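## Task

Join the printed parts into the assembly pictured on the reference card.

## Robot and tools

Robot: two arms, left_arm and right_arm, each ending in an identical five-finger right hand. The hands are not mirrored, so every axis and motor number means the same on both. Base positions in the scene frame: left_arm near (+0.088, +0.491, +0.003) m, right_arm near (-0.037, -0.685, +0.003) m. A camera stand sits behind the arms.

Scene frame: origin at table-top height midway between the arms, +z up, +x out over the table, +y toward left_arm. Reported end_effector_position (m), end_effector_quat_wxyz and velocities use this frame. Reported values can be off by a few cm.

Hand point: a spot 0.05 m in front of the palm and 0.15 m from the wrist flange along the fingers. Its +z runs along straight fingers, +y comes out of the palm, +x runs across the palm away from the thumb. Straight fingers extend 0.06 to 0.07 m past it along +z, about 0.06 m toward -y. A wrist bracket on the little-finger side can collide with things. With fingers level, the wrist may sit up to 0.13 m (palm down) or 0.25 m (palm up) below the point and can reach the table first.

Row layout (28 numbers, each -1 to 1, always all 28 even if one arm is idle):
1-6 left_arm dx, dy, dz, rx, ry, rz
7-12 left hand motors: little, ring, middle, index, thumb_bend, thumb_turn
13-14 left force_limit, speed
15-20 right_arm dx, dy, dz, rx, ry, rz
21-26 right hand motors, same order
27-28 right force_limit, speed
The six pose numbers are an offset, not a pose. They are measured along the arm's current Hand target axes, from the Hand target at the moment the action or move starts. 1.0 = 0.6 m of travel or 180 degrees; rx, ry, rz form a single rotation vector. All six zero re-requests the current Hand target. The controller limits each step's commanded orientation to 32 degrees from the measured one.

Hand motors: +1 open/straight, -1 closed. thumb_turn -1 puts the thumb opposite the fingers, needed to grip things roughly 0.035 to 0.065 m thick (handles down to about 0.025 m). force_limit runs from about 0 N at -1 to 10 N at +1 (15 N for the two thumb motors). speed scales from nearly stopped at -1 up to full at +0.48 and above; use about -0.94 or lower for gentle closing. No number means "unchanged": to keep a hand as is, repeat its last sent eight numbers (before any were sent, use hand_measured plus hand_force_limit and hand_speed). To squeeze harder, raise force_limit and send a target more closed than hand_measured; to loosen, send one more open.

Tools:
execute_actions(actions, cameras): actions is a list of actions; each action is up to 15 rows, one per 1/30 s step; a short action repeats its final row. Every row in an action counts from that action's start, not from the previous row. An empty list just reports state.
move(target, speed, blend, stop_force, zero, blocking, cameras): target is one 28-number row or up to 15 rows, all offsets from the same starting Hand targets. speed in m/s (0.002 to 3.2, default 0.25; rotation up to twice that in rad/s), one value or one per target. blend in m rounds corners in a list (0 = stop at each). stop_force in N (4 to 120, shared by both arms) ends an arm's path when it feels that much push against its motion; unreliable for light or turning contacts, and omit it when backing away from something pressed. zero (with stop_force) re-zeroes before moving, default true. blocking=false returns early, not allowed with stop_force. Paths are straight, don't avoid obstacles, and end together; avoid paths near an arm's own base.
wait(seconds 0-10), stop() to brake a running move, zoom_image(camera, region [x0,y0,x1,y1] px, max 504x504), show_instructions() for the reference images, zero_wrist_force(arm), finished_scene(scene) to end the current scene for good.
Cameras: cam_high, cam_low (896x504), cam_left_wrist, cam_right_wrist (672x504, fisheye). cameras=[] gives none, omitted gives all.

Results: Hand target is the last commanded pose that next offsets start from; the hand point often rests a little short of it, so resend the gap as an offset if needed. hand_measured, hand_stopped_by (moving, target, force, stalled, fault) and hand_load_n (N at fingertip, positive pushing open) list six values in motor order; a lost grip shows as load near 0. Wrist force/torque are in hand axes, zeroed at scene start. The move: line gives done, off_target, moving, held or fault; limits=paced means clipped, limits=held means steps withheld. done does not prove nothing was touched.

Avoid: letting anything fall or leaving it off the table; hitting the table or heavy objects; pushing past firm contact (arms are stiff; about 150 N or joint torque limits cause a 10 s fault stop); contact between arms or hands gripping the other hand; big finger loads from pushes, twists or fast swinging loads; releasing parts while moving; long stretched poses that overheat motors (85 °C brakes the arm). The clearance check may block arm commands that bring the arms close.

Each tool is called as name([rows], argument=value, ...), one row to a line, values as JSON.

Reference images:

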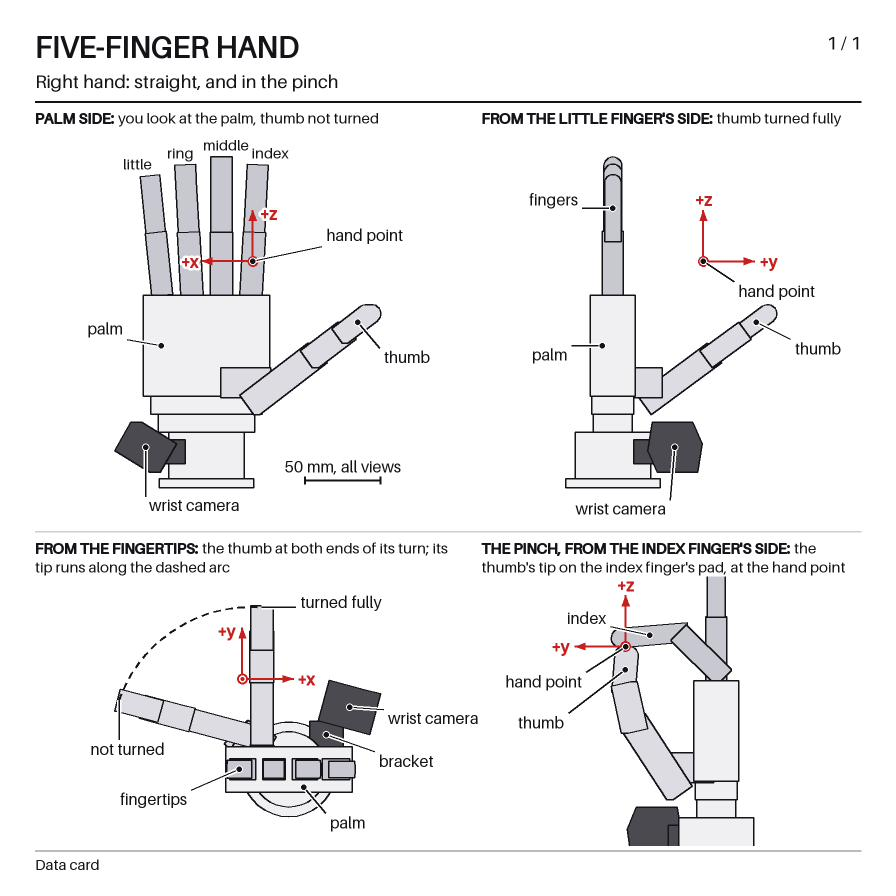

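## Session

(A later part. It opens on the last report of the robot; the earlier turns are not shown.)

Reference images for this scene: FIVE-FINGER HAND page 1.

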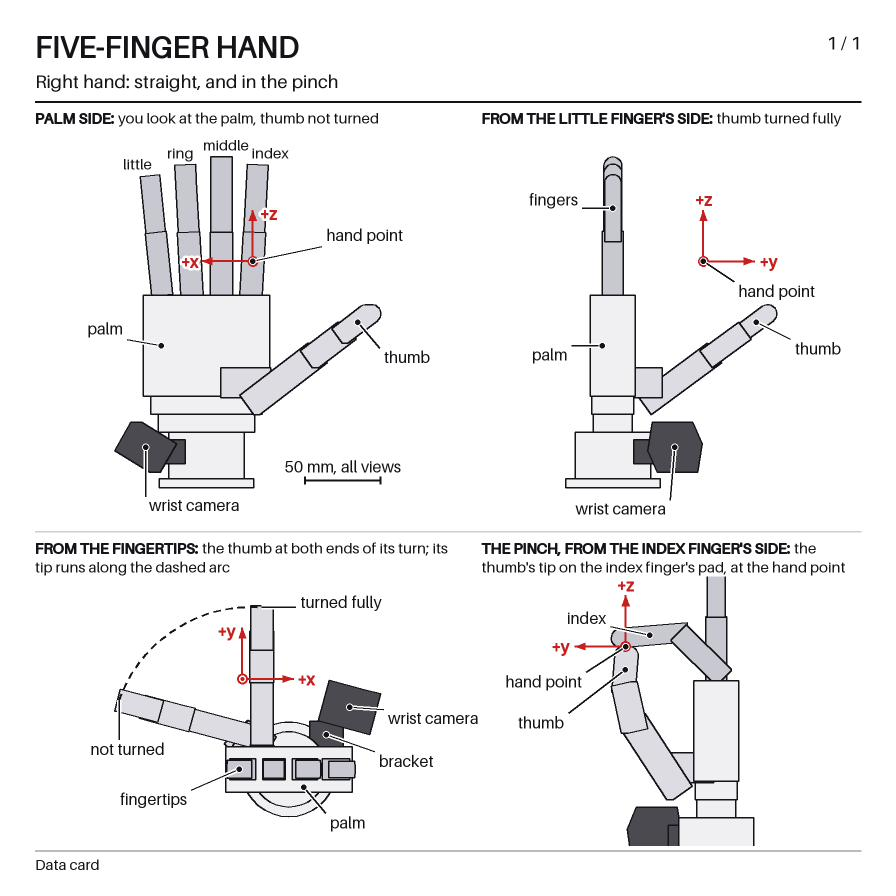

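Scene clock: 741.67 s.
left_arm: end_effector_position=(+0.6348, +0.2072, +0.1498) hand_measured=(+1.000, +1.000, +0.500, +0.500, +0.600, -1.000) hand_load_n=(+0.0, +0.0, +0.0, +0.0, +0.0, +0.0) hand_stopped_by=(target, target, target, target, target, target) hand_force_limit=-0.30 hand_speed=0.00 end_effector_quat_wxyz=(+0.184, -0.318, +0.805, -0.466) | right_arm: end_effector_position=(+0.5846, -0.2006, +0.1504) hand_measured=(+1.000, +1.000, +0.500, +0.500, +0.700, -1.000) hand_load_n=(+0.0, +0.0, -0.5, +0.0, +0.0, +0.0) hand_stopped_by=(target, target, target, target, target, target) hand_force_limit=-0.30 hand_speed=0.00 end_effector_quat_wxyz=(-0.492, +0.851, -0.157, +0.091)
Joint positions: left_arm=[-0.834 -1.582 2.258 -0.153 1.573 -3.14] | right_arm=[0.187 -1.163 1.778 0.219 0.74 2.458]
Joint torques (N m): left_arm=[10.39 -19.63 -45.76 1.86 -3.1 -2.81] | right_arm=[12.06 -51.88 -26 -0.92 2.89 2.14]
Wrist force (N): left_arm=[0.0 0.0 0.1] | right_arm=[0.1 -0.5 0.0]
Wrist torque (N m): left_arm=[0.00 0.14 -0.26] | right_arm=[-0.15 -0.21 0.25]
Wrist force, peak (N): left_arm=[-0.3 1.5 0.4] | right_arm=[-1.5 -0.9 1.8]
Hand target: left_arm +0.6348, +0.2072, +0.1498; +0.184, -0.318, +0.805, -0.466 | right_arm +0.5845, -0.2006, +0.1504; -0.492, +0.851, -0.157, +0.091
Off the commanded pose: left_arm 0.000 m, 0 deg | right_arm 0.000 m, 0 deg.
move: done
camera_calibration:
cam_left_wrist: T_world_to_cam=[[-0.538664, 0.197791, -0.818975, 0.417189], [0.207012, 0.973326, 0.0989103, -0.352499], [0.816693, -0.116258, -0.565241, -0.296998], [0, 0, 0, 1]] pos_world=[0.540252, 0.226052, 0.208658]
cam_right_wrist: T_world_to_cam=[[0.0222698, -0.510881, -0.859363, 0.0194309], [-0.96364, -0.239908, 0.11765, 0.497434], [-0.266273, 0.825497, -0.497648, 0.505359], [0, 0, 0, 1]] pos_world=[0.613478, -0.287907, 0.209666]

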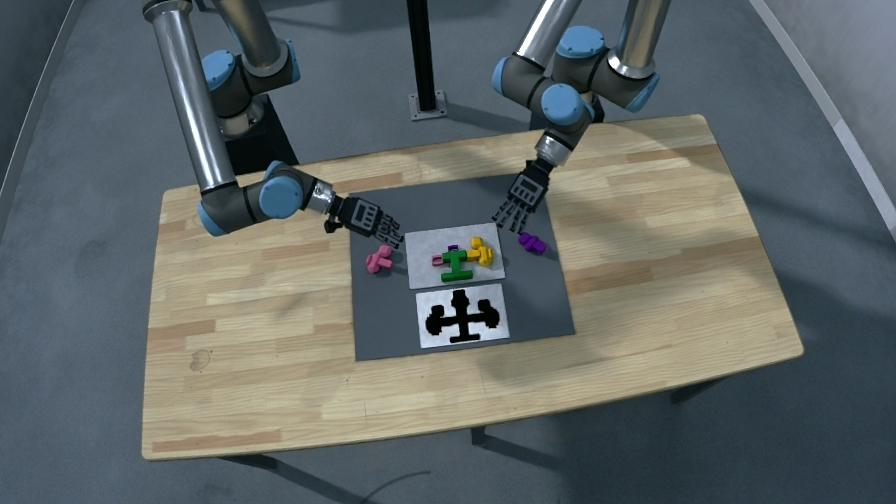

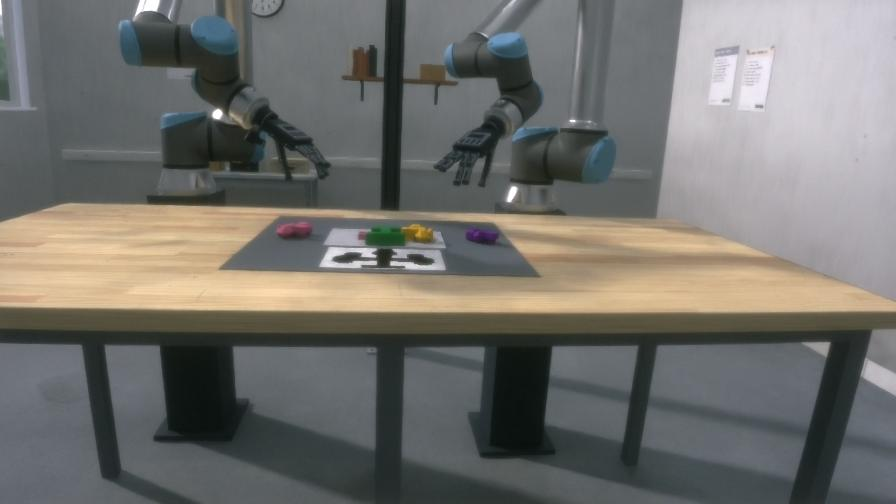

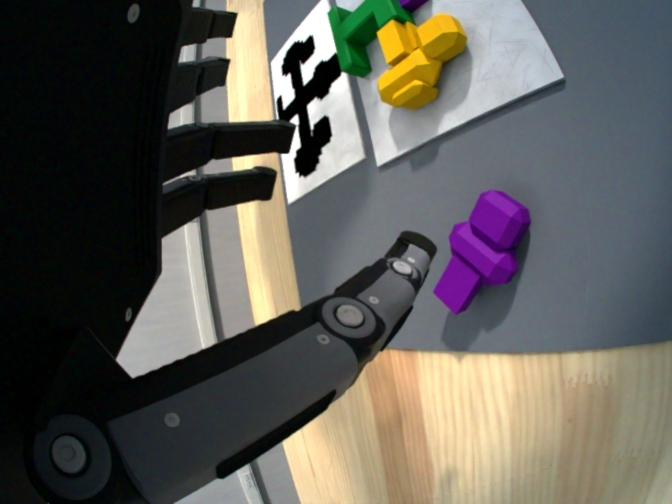

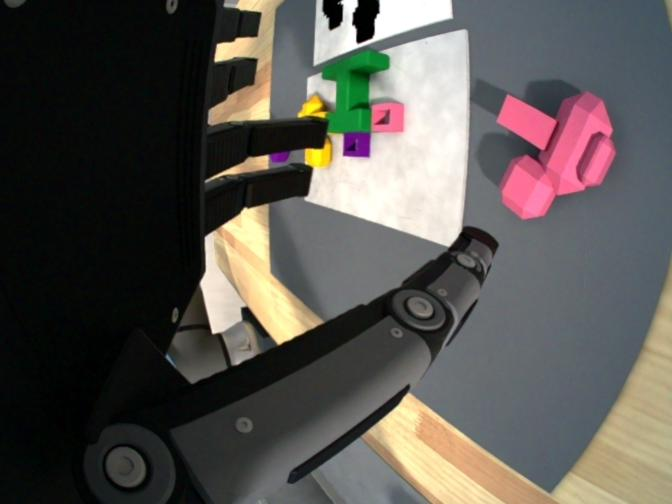

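move(target=[-0.0032, 0.1655, 0.0795, 0, 0, 0, 1, 1, 0.4, 0.4, 0.5, -1, -0.3, 0, 0.0103, 0.151, 0.1063, 0, 0.0202, 0.0117, 1, 1, 0.4, 0.4, 0.5, -1, -0.3, 0], speed=0.12, stop_force=8, cameras=["cam_left_wrist", "cam_right_wrist", "cam_low"])

zoom_image(camera="cam_left_wrist", region=[250, 100, 450, 300])

zoom_image(camera="cam_right_wrist", region=[280, 80, 500, 300])

Scene clock: 779.27 s.
left_arm: end_effector_position=(+0.6306, +0.2145, +0.0400) hand_measured=(+1.000, +1.000, +0.400, +0.400, +0.500, -1.000) hand_load_n=(-0.5, +0.0, +0.0, +0.0, +0.0, +0.0) hand_stopped_by=(target, target, target, target, target, target) hand_force_limit=-0.30 hand_speed=0.00 end_effector_quat_wxyz=(+0.184, -0.318, +0.805, -0.466) | right_arm: end_effector_position=(+0.5939, -0.1934, +0.0401) hand_measured=(+1.000, +1.000, +0.400, +0.400, +0.500, -1.000) hand_load_n=(+0.0, +0.0, +0.0, +0.0, +0.0, +0.0) hand_stopped_by=(target, target, target, target, target, target) hand_force_limit=-0.30 hand_speed=0.00 end_effector_quat_wxyz=(-0.488, +0.845, -0.188, +0.109)
Joint positions: left_arm=[-0.829 -1.418 2.355 -0.414 1.578 -3.138] | right_arm=[0.206 -1.056 1.844 -0.022 0.804 2.553]
Joint torques (N m): left_arm=[-8.31 -26.46 -37.69 -3.16 -0.9 0.35] | right_arm=[-16.42 -56.39 -33.26 -0.95 -4.89 -2.24]
Wrist force (N): left_arm=[-0.1 0.2 0.2] | right_arm=[0.0 -1.0 0.0]
Wrist torque (N m): left_arm=[0.00 0.09 -0.26] | right_arm=[-0.18 -0.16 0.20]
Wrist force, peak (N): left_arm=[-0.5 -2.0 -0.6] | right_arm=[-0.1 -1.5 -0.2]
Hand target: left_arm +0.6306, +0.2145, +0.0400; +0.184, -0.318, +0.805, -0.466 | right_arm +0.5939, -0.1934, +0.0400; -0.488, +0.845, -0.188, +0.109
Off the commanded pose: left_arm 0.000 m, 0 deg | right_arm 0.000 m, 0 deg.
move: done
camera_calibration:
cam_left_wrist: T_world_to_cam=[[-0.538664, 0.197791, -0.818975, 0.323559], [0.207012, 0.973326, 0.0989103, -0.347874], [0.816693, -0.116258, -0.565241, -0.354783], [0, 0, 0, 1]] pos_world=[0.536052, 0.233352, 0.0988577]
cam_right_wrist: T_world_to_cam=[[-0.0152981, -0.511135, -0.859364, -0.049684], [-0.978607, -0.168703, 0.117762, 0.543768], [-0.20517, 0.842781, -0.497619, 0.414167], [0, 0, 0, 1]] pos_world=[0.616349, -0.282712, 0.0993654]
Images, in order (width x height): cam_low 896x504, cam_left_wrist 672x504, cam_right_wrist 672x504.

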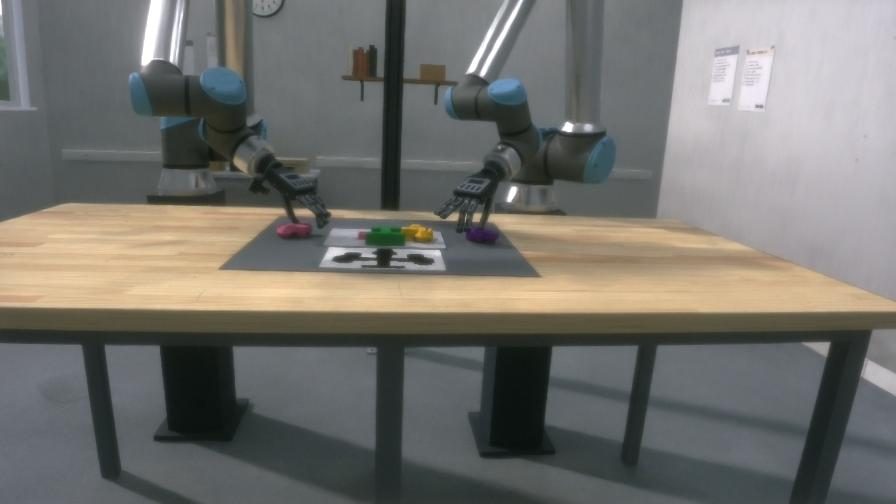

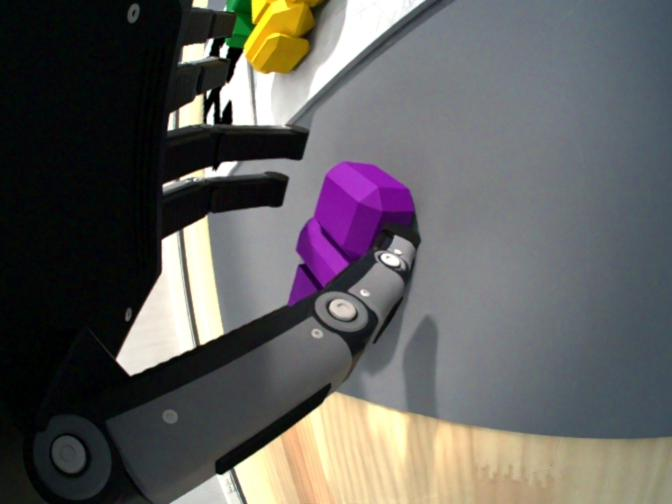

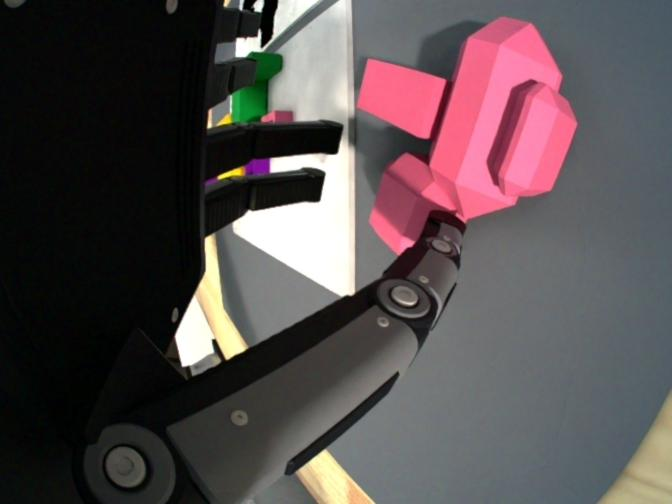

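Scaled by 2.520 from the camera's 672x504 image, which has a finer 960x720 frame.

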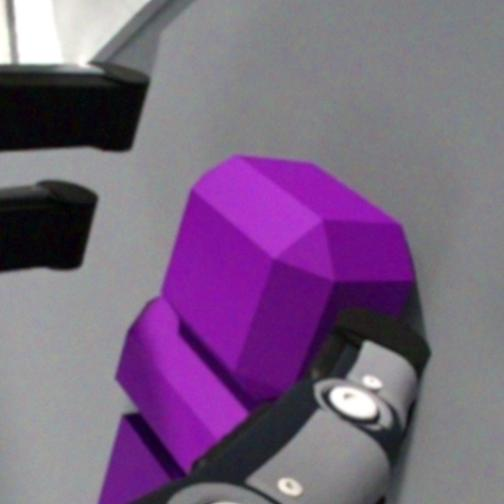

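Scaled by 2.291 from the camera's 672x504 image, which has a finer 960x720 frame.

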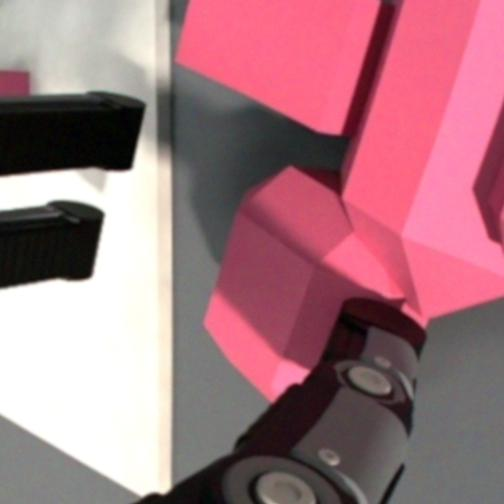

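move(target=[0, 0.0202, 0.0117, 0, 0, 0, 1, 1, 0.4, 0.4, 0.5, -1, -0.3, 0, 0, 0.0202, 0.0117, 0, 0, 0, 1, 1, 0.4, 0.4, 0.5, -1, -0.3, 0], speed=0.05, stop_force=6, cameras=[])

move(target=[0, 0, 0, 0, 0, 0, 1, 1, -0.2, -0.2, 0, -1, -0.3, -0.92, 0, 0, 0, 0, 0, 0, 1, 1, -0.2, -0.2, 0, -1, -0.3, -0.92], cameras=["cam_left_wrist", "cam_right_wrist", "cam_low"])

zoom_image(camera="cam_left_wrist", region=[230, 100, 430, 300])

zoom_image(camera="cam_right_wrist", region=[260, 80, 480, 300])

Scene clock: 800.80 s.
left_arm: end_effector_position=(+0.6306, +0.2144, +0.0260) hand_measured=(+1.000, +1.000, +0.400, +0.400, +0.500, -1.000) hand_load_n=(+0.0, +0.0, +0.0, +0.0, +0.0, +0.0) hand_stopped_by=(target, target, target, target, target, target) hand_force_limit=-0.30 hand_speed=0.00 end_effector_quat_wxyz=(+0.184, -0.318, +0.805, -0.466) | right_arm: end_effector_position=(+0.5939, -0.1934, +0.0260) hand_measured=(+1.000, +1.000, +0.400, +0.400, +0.500, -1.000) hand_load_n=(+0.0, +0.0, +0.0, +0.0, +0.0, +0.0) hand_stopped_by=(target, target, target, target, target, target) hand_force_limit=-0.30 hand_speed=0.00 end_effector_quat_wxyz=(-0.488, +0.845, -0.188, +0.109)
Joint positions: left_arm=[-0.829 -1.392 2.362 -0.448 1.578 -3.138] | right_arm=[0.206 -1.039 1.849 -0.044 0.804 2.553]
Joint torques (N m): left_arm=[-7.39 -56.33 -36.69 2.61 -1.84 -2.18] | right_arm=[10.25 -79.44 -31.72 3.63 2.01 1.39]
Wrist force (N): left_arm=[-0.2 0.4 0.1] | right_arm=[0.2 -0.8 0.2]
Wrist torque (N m): left_arm=[0.04 0.13 -0.27] | right_arm=[-0.17 -0.18 0.22]
Wrist force, peak (N): left_arm=[-0.3 0.7 0.4] | right_arm=[0.0 -3.9 -2.8]
Hand target: left_arm +0.6306, +0.2144, +0.0260; +0.184, -0.318, +0.805, -0.466 | right_arm +0.5939, -0.1934, +0.0260; -0.488, +0.845, -0.188, +0.109
Off the commanded pose: left_arm 0.000 m, 0 deg | right_arm 0.000 m, 0 deg.
move: done
No camera images: "cameras" was empty.

Scene clock: 802.37 s.
left_arm: end_effector_position=(+0.6306, +0.2144, +0.0260) hand_measured=(+1.000, +1.000, +0.126, +0.118, +0.358, -1.000) hand_load_n=(+0.0, +0.0, +4.5, +3.5, +5.5, -0.5) hand_stopped_by=(target, target, force, force, force, target) hand_force_limit=-0.30 hand_speed=-0.92 end_effector_quat_wxyz=(+0.184, -0.318, +0.805, -0.466) | right_arm: end_effector_position=(+0.5939, -0.1934, +0.0260) hand_measured=(+1.000, +1.000, +0.126, +0.110, +0.358, -1.000) hand_load_n=(+0.0, +0.0, +3.5, +4.5, +7.0, -1.5) hand_stopped_by=(target, target, force, force, force, target) hand_force_limit=-0.30 hand_speed=-0.92 end_effector_quat_wxyz=(-0.488, +0.845, -0.188, +0.109)
Joint positions: left_arm=[-0.829 -1.392 2.362 -0.448 1.578 -3.138] | right_arm=[0.206 -1.039 1.849 -0.044 0.804 2.553]
Joint torques (N m): left_arm=[-2.89 -56.83 -36.08 2.49 -1.38 -1.72] | right_arm=[11.05 -77.43 -31.57 3 2.08 0.74]
Wrist force (N): left_arm=[-0.2 -0.5 -0.2] | right_arm=[-0.3 -1.4 -0.6]
Wrist torque (N m): left_arm=[0.01 0.14 -0.28] | right_arm=[-0.19 -0.09 0.18]
Wrist force, peak (N): left_arm=[-0.2 -0.7 -0.3] | right_arm=[-0.3 -1.4 -0.6]
Hand target: left_arm +0.6306, +0.2144, +0.0260; +0.184, -0.318, +0.805, -0.466 | right_arm +0.5939, -0.1934, +0.0260; -0.488, +0.845, -0.188, +0.109
Off the commanded pose: left_arm 0.000 m, 0 deg | right_arm 0.000 m, 0 deg.
move: done
camera_calibration:
cam_left_wrist: T_world_to_cam=[[-0.538668, 0.197773, -0.818977, 0.312038], [0.207002, 0.973329, 0.0988955, -0.346376], [0.816693, -0.116258, -0.565241, -0.362764], [0, 0, 0, 1]] pos_world=[0.536052, 0.233252, 0.0847577]
cam_right_wrist: T_world_to_cam=[[-0.0153816, -0.511149, -0.859355, -0.0617036], [-0.978606, -0.168659, 0.117835, 0.54545], [-0.205169, 0.842782, -0.497619, 0.407066], [0, 0, 0, 1]] pos_world=[0.616349, -0.282612, 0.0852651]
Images, in order (width x height): cam_low 896x504, cam_left_wrist 672x504, cam_right_wrist 672x504.

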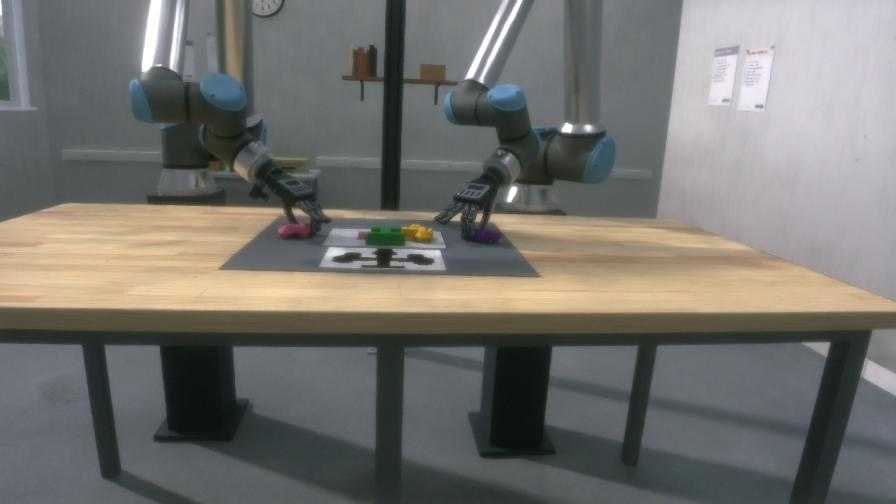

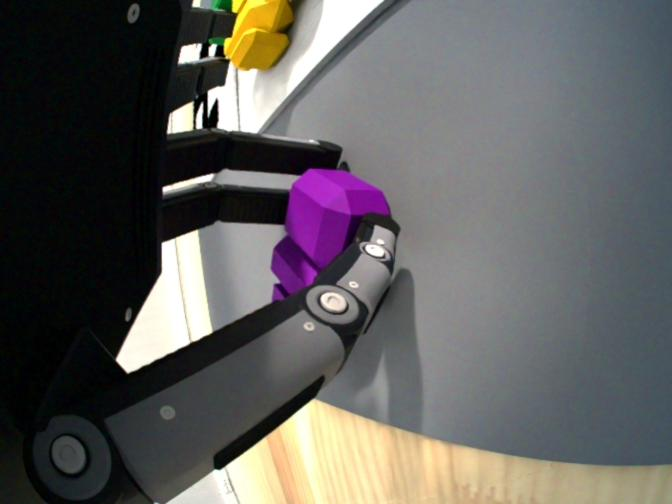

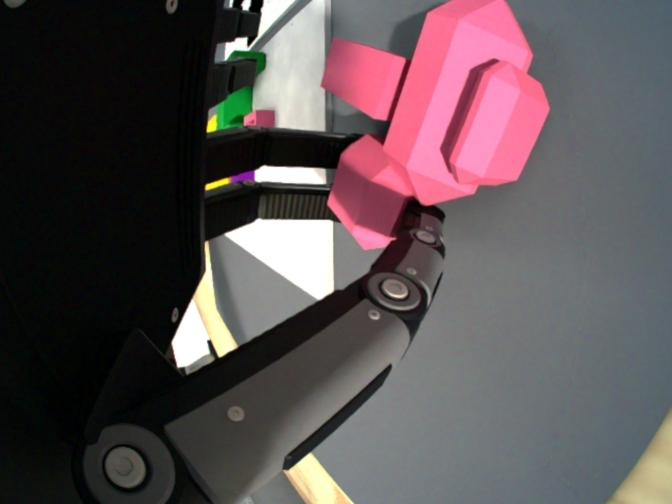

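Scaled by 2.520 from the camera's 672x504 image, which has a finer 960x720 frame.

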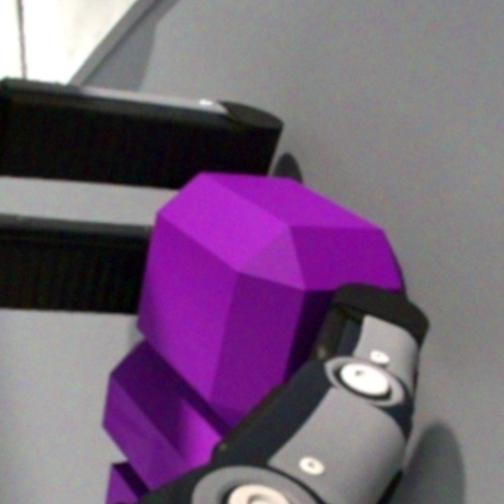

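Scaled by 2.291 from the camera's 672x504 image, which has a finer 960x720 frame.

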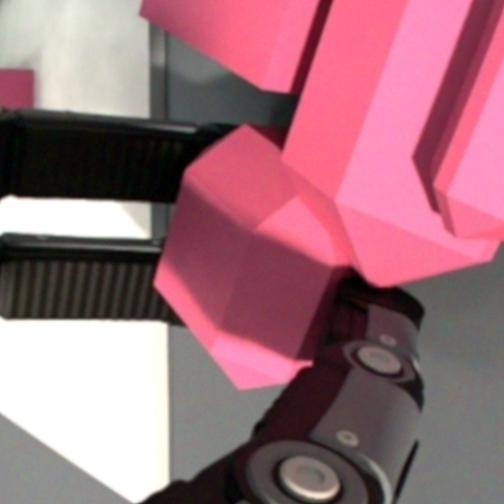

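move([
  [0, -0.0433, -0.025, 0, 0, 0, 1, 1, -0.2, -0.2, 0, -1, -0.3, -0.92, 0, -0.0433, -0.025, 0, 0, 0, 1, 1, -0.2, -0.2, 0, -1, -0.3, -0.92],
  [0, -0.1732, -0.1, 0, 0, 0, 1, 1, -0.2, -0.2, 0, -1, -0.3, -0.92, -0.0517, -0.2123, 0.0543, 0, -0.1087, -0.0628, 1, 1, -0.2, -0.2, 0, -1, -0.3, -0.92],
], speed=[0.06, 0.15], blend=0.01, cameras=["all"])

zoom_image(camera="cam_right_wrist", region=[300, 60, 500, 260])

zoom_image(camera="cam_low", region=[310, 150, 440, 260])

Scene clock: 820.30 s.
left_arm: end_effector_position=(+0.6306, +0.2145, +0.1461) hand_measured=(+1.000, +1.000, +0.126, +0.118, +0.358, -1.000) hand_load_n=(+0.0, +0.0, +4.5, +3.5, +6.0, +0.0) hand_stopped_by=(target, target, force, force, force, target) hand_force_limit=-0.30 hand_speed=-0.92 end_effector_quat_wxyz=(+0.184, -0.318, +0.805, -0.466) | right_arm: end_effector_position=(+0.6047, -0.0970, +0.1201) hand_measured=(+1.000, +1.000, +0.126, +0.110, +0.358, -1.000) hand_load_n=(+0.0, +0.0, +3.5, +4.0, +7.0, -1.5) hand_stopped_by=(target, target, force, force, force, target) hand_force_limit=-0.30 hand_speed=-0.92 end_effector_quat_wxyz=(-0.500, +0.866, -0.019, +0.011)
Joint positions: left_arm=[-0.829 -1.589 2.273 -0.162 1.578 -3.138] | right_arm=[0.3 -0.924 1.491 0.477 0.616 2.189]
Joint torques (N m): left_arm=[2.05 -25.25 -22.35 -1.03 2.57 2.08] | right_arm=[-13.98 -78.59 -37.34 4.17 2.64 -1.15]
Wrist force (N): left_arm=[-0.4 0.2 0.0] | right_arm=[0.0 0.3 0.2]
Wrist torque (N m): left_arm=[0.02 0.21 -0.29] | right_arm=[0.02 -0.17 0.09]
Wrist force, peak (N): left_arm=[-0.2 1.0 0.5] | right_arm=[-0.2 -1.7 -0.5]
Hand target: left_arm +0.6306, +0.2146, +0.1460; +0.184, -0.318, +0.805, -0.466 | right_arm +0.6048, -0.0971, +0.1201; -0.500, +0.866, -0.019, +0.011
Off the commanded pose: left_arm 0.000 m, 0 deg | right_arm 0.000 m, 0 deg.
move: done
camera_calibration:
cam_left_wrist: T_world_to_cam=[[-0.538558, 0.197674, -0.819073, 0.410361], [0.20701, 0.973338, 0.0987908, -0.358336], [0.816763, -0.116352, -0.56512, -0.294908], [0, 0, 0, 1]] pos_world=[0.536052, 0.233351, 0.204858]
cam_right_wrist: T_world_to_cam=[[0.182539, -0.477617, -0.859396, -0.0478701], [-0.838676, -0.531821, 0.117426, 0.441339], [-0.513129, 0.69932, -0.497644, 0.54724], [0, 0, 0, 1]] pos_world=[0.659684, -0.170847, 0.179367]

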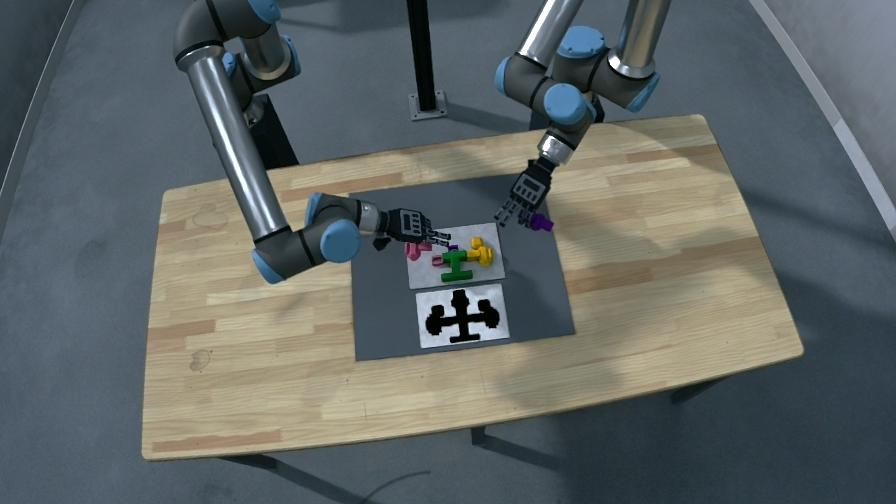

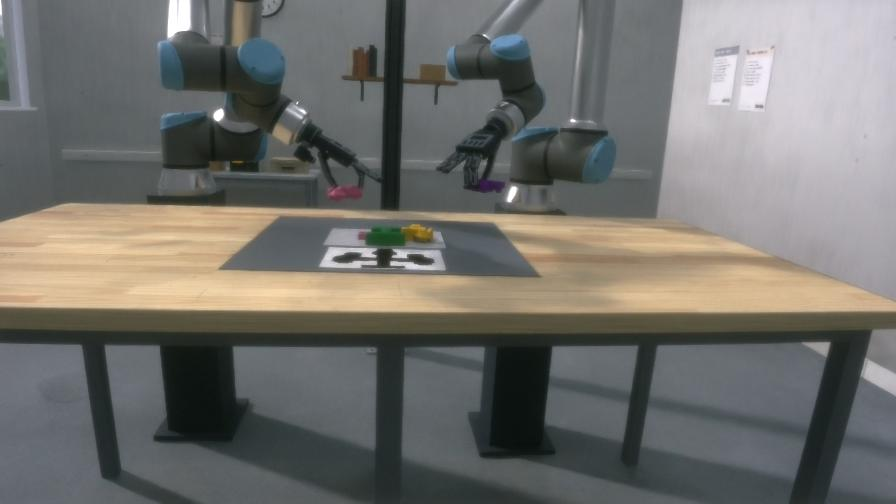

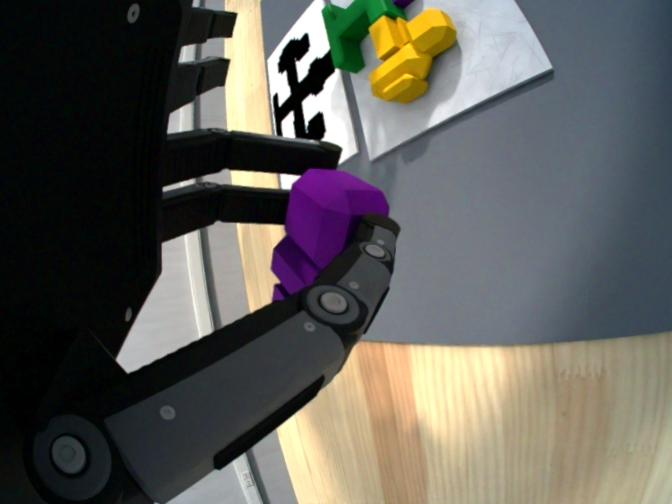

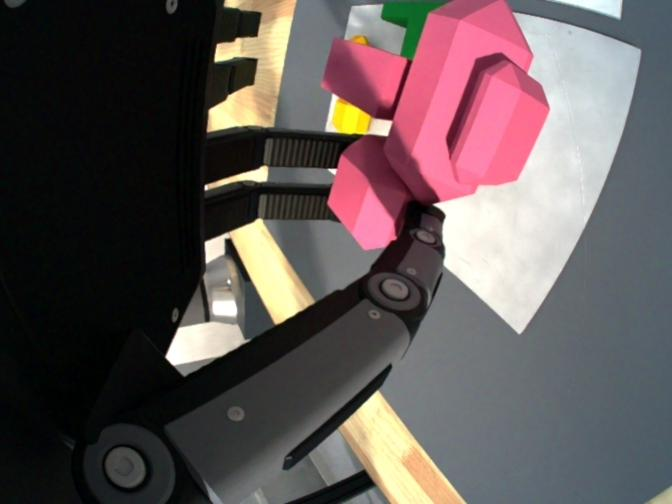

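Scaled by 2.520 from the camera's 672x504 image, which has a finer 960x720 frame.

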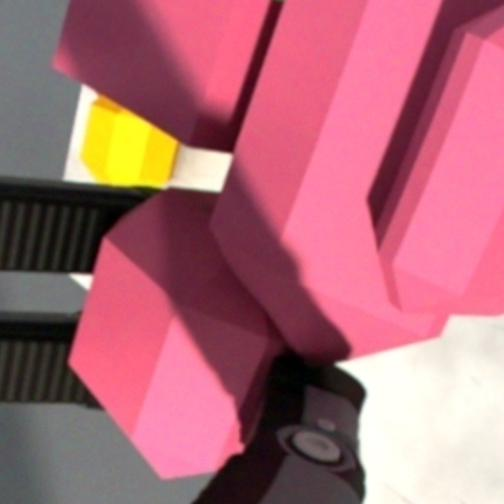

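Scaled by 3.877 from the camera's 896x504 image, which has a finer 1280x720 frame.

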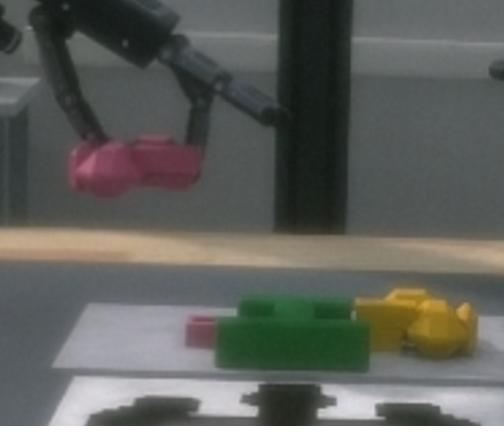

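move(target=[0, 0, 0, 0, 0, 0, 1, 1, -0.2, -0.2, 0, -1, -0.3, -0.92, 0.0833, -0.0577, -0.0333, 0, 0, 0, 1, 1, -0.2, -0.2, 0, -1, -0.3, -0.92], speed=0.15, cameras=["cam_right_wrist"])

zoom_image(camera="cam_right_wrist", region=[460, 150, 570, 260])

move(target=[0, 0, 0, 0, 0, 0, 1, 1, -0.2, -0.2, 0, -1, -0.3, -0.92, 0, 0.05774, 0.03333, 0, 0, 0, 1, 1, -0.2, -0.2, 0, -1, -0.3, -0.92], speed=0.15, cameras=["cam_right_wrist"])

zoom_image(camera="cam_right_wrist", region=[420, 150, 530, 260])

Scene clock: 843.77 s.
left_arm: end_effector_position=(+0.6306, +0.2146, +0.1460) hand_measured=(+1.000, +1.000, +0.126, +0.118, +0.358, -1.000) hand_load_n=(+0.0, +0.0, +4.5, +3.0, +5.5, +0.0) hand_stopped_by=(target, target, force, force, force, target) hand_force_limit=-0.30 hand_speed=-0.92 end_effector_quat_wxyz=(+0.184, -0.318, +0.805, -0.466) | right_arm: end_effector_position=(+0.6547, -0.0994, +0.1600) hand_measured=(+1.000, +1.000, +0.126, +0.110, +0.358, -1.000) hand_load_n=(+0.0, +0.0, +3.5, +4.5, +7.0, -1.5) hand_stopped_by=(target, target, force, force, force, target) hand_force_limit=-0.30 hand_speed=-0.92 end_effector_quat_wxyz=(-0.500, +0.866, -0.019, +0.011)
Joint positions: left_arm=[-0.829 -1.589 2.273 -0.162 1.578 -3.138] | right_arm=[0.278 -0.89 1.356 0.605 0.605 2.157]
Joint torques (N m): left_arm=[-8.94 -18.36 -21.94 1.86 -1.86 -2.58] | right_arm=[12.01 -92.34 -39.68 4.14 1.16 2.52]
Wrist force (N): left_arm=[-0.3 -0.2 -0.1] | right_arm=[-0.2 0.0 0.5]
Wrist torque (N m): left_arm=[-0.02 0.19 -0.29] | right_arm=[-0.05 -0.17 0.20]
Wrist force, peak (N): left_arm=[-0.6 -0.1 -0.1] | right_arm=[-1.1 1.6 1.0]
Hand target: left_arm +0.6306, +0.2146, +0.1460; +0.184, -0.318, +0.805, -0.466 | right_arm +0.6547, -0.0993, +0.1601; -0.500, +0.866, -0.019, +0.011
Off the commanded pose: left_arm 0.000 m, 0 deg | right_arm 0.000 m, 0 deg.
move: done
camera_calibration:
cam_right_wrist: T_world_to_cam=[[0.182483, -0.477652, -0.859388, -0.023774], [-0.838689, -0.531789, 0.117483, 0.477366], [-0.513129, 0.699321, -0.497644, 0.594361], [0, 0, 0, 1]] pos_world=[0.709683, -0.173147, 0.219267]
Images, in order (width x height): cam_right_wrist 672x504.

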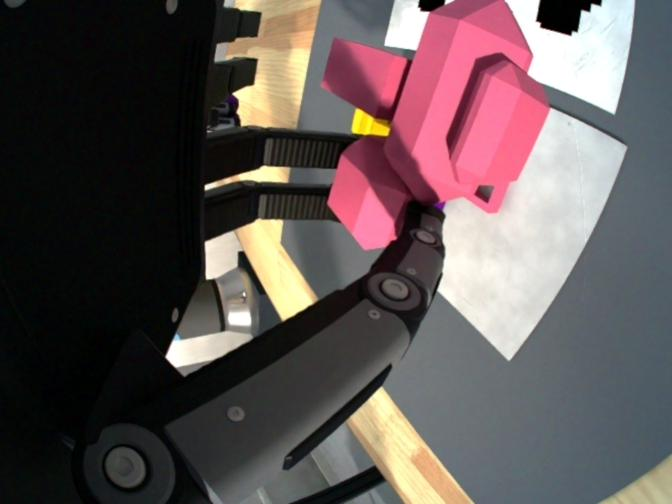

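Scaled by 4.582 from the camera's 672x504 image, which has a finer 960x720 frame.

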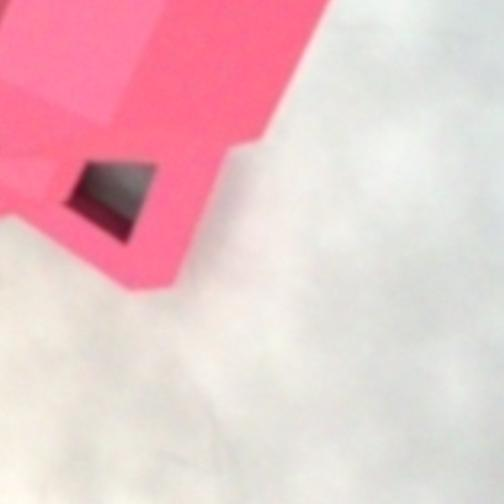

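Scene clock: 844.50 s.
left_arm: end_effector_position=(+0.6306, +0.2146, +0.1460) hand_measured=(+1.000, +1.000, +0.126, +0.118, +0.358, -1.000) hand_load_n=(+0.0, +0.0, +4.5, +3.5, +5.5, -0.5) hand_stopped_by=(target, target, force, force, force, target) hand_force_limit=-0.30 hand_speed=-0.92 end_effector_quat_wxyz=(+0.184, -0.318, +0.805, -0.466) | right_arm: end_effector_position=(+0.6547, -0.0993, +0.1200) hand_measured=(+1.000, +1.000, +0.126, +0.110, +0.358, -1.000) hand_load_n=(+0.0, +0.0, +3.5, +4.5, +7.5, -1.5) hand_stopped_by=(target, target, force, force, force, target) hand_force_limit=-0.30 hand_speed=-0.92 end_effector_quat_wxyz=(-0.500, +0.866, -0.019, +0.011)
Joint positions: left_arm=[-0.829 -1.589 2.273 -0.162 1.578 -3.138] | right_arm=[0.278 -0.858 1.379 0.55 0.605 2.157]
Joint torques (N m): left_arm=[-9.62 -18.83 -21.76 1.44 -1.7 -2.51] | right_arm=[11.84 -97.42 -38.64 4.62 2.72 2.01]
Wrist force (N): left_arm=[-0.1 0.2 0.1] | right_arm=[-0.4 0.2 0.9]
Wrist torque (N m): left_arm=[0.02 0.16 -0.26] | right_arm=[-0.02 -0.16 0.17]
Wrist force, peak (N): left_arm=[-0.3 0.0 -0.4] | right_arm=[-0.4 1.0 1.2]
Hand target: left_arm +0.6306, +0.2146, +0.1460; +0.184, -0.318, +0.805, -0.466 | right_arm +0.6547, -0.0993, +0.1201; -0.500, +0.866, -0.019, +0.011
Off the commanded pose: left_arm 0.000 m, 0 deg | right_arm 0.000 m, 0 deg.
move: done
camera_calibration:
cam_right_wrist: T_world_to_cam=[[0.182535, -0.477756, -0.859319, -0.0581697], [-0.838671, -0.531808, 0.11752, 0.482096], [-0.513139, 0.699235, -0.497754, 0.574397], [0, 0, 0, 1]] pos_world=[0.709683, -0.173047, 0.179266]
Images, in order (width x height): cam_right_wrist 672x504.

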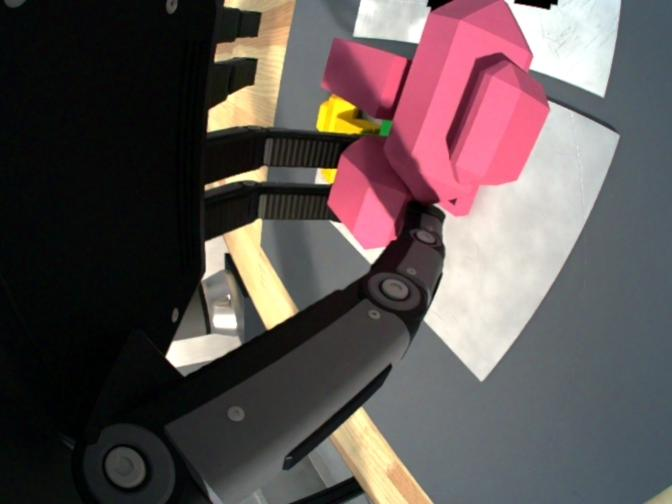

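Scaled by 4.582 from the camera's 672x504 image, which has a finer 960x720 frame.

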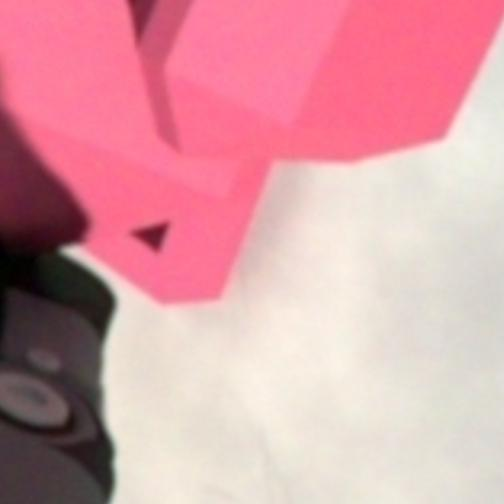

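zoom_image(camera="cam_right_wrist", region=[310, 20, 430, 140])

Scaled by 4.200 from the camera's 672x504 image, which has a finer 960x720 frame.

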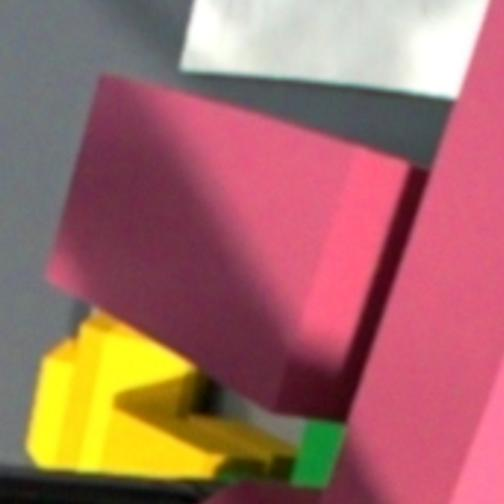

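execute_actions(actions=[], cameras=["cam_high", "cam_low", "cam_right_wrist"])

zoom_image(camera="cam_high", region=[380, 230, 500, 300])

zoom_image(camera="cam_low", region=[320, 170, 420, 250])

Scene clock: 885.47 s.
left_arm: end_effector_position=(+0.6306, +0.2146, +0.1460) hand_measured=(+1.000, +1.000, +0.126, +0.118, +0.358, -1.000) hand_load_n=(+0.0, +0.0, +4.5, +3.5, +6.0, -0.5) hand_stopped_by=(target, target, force, force, force, target) hand_force_limit=-0.30 hand_speed=-0.92 end_effector_quat_wxyz=(+0.184, -0.318, +0.805, -0.466) | right_arm: end_effector_position=(+0.6547, -0.0993, +0.1201) hand_measured=(+1.000, +1.000, +0.126, +0.110, +0.358, -1.000) hand_load_n=(+0.0, +0.0, +3.5, +4.5, +7.0, -1.5) hand_stopped_by=(target, target, force, force, force, target) hand_force_limit=-0.30 hand_speed=-0.92 end_effector_quat_wxyz=(-0.500, +0.866, -0.019, +0.011)
Joint positions: left_arm=[-0.829 -1.589 2.273 -0.162 1.578 -3.138] | right_arm=[0.278 -0.858 1.379 0.55 0.605 2.157]
Joint velocities: within noise
Joint torques (N m): left_arm=[-9.87 -20.18 -21.52 0.57 -1.52 -2.49] | right_arm=[8.23 -97.43 -38.65 0.54 2.62 2.29]
Motor temperatures (°C): left_arm=[37 32 34 37 39 38] | right_arm=[36 30 35 45 46 39]
Wrist force (N): left_arm=[-0.5 -0.4 0.0] | right_arm=[-0.4 0.5 0.5]
Wrist torque (N m): left_arm=[-0.06 0.23 -0.31] | right_arm=[0.03 -0.14 0.16]
Wrist force, peak (N): left_arm=[-0.6 0.2 -0.2] | right_arm=[-0.7 0.4 1.2]
Hand target: left_arm +0.6306, +0.2146, +0.1460; +0.184, -0.318, +0.805, -0.466 | right_arm +0.6547, -0.0993, +0.1201; -0.500, +0.866, -0.019, +0.011
Off the commanded pose: left_arm 0.000 m, 0 deg | right_arm 0.000 m, 0 deg.
camera_calibration:
cam_right_wrist: T_world_to_cam=[[0.182537, -0.477725, -0.859336, -0.0580762], [-0.838738, -0.531722, 0.117435, 0.482162], [-0.51303, 0.699322, -0.497745, 0.574384], [0, 0, 0, 1]] pos_world=[0.709684, -0.173047, 0.179367]
Images, in order (width x height): cam_high 896x504, cam_low 896x504, cam_right_wrist 672x504.

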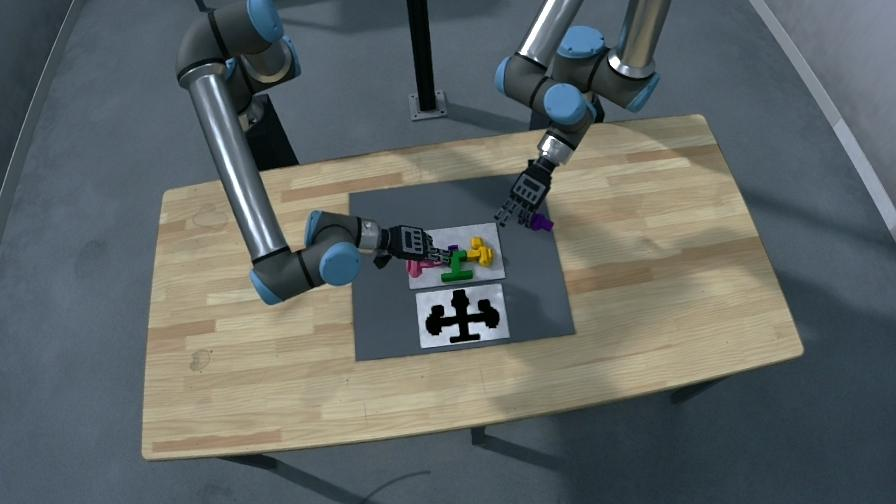

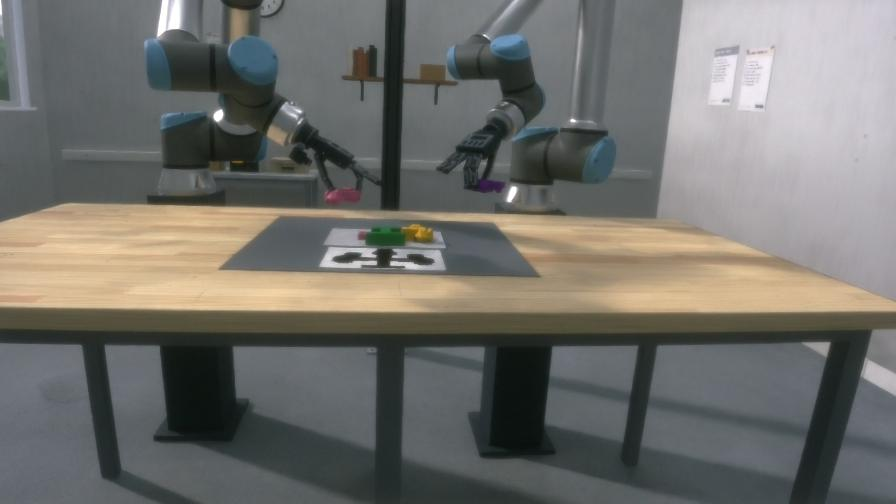

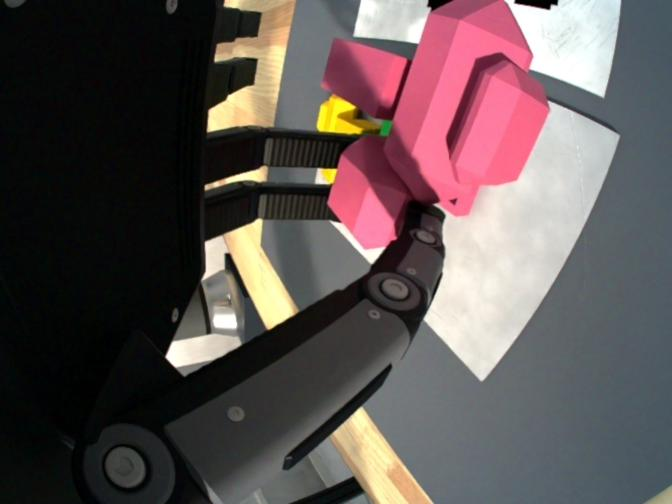

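Scaled by 4.200 from the camera's 896x504 image, which has a finer 1280x720 frame.

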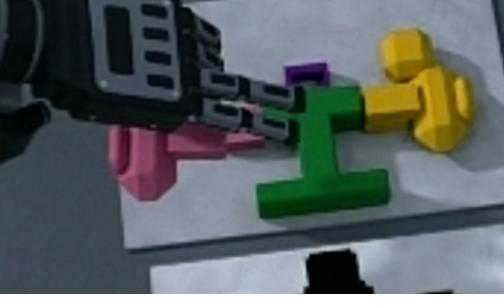

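Scaled by 5.040 from the camera's 896x504 image, which has a finer 1280x720 frame.

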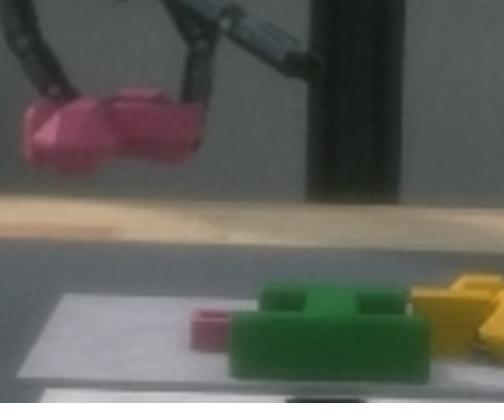

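zoom_image(camera="cam_high", region=[400, 250, 450, 290])

zoom_image(camera="cam_low", region=[320, 180, 370, 215])

Scaled by 10.080 from the camera's 896x504 image, which has a finer 1280x720 frame.

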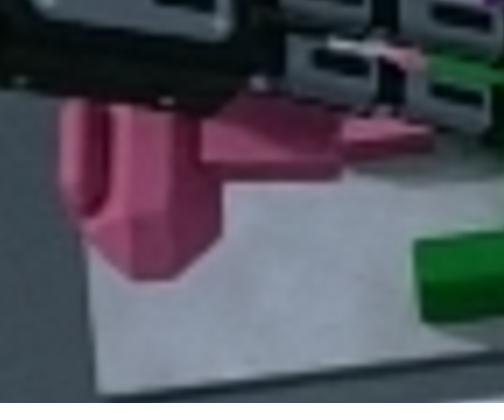

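Scaled by 10.080 from the camera's 896x504 image, which has a finer 1280x720 frame.

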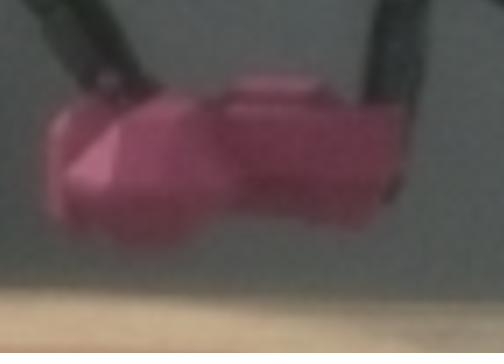

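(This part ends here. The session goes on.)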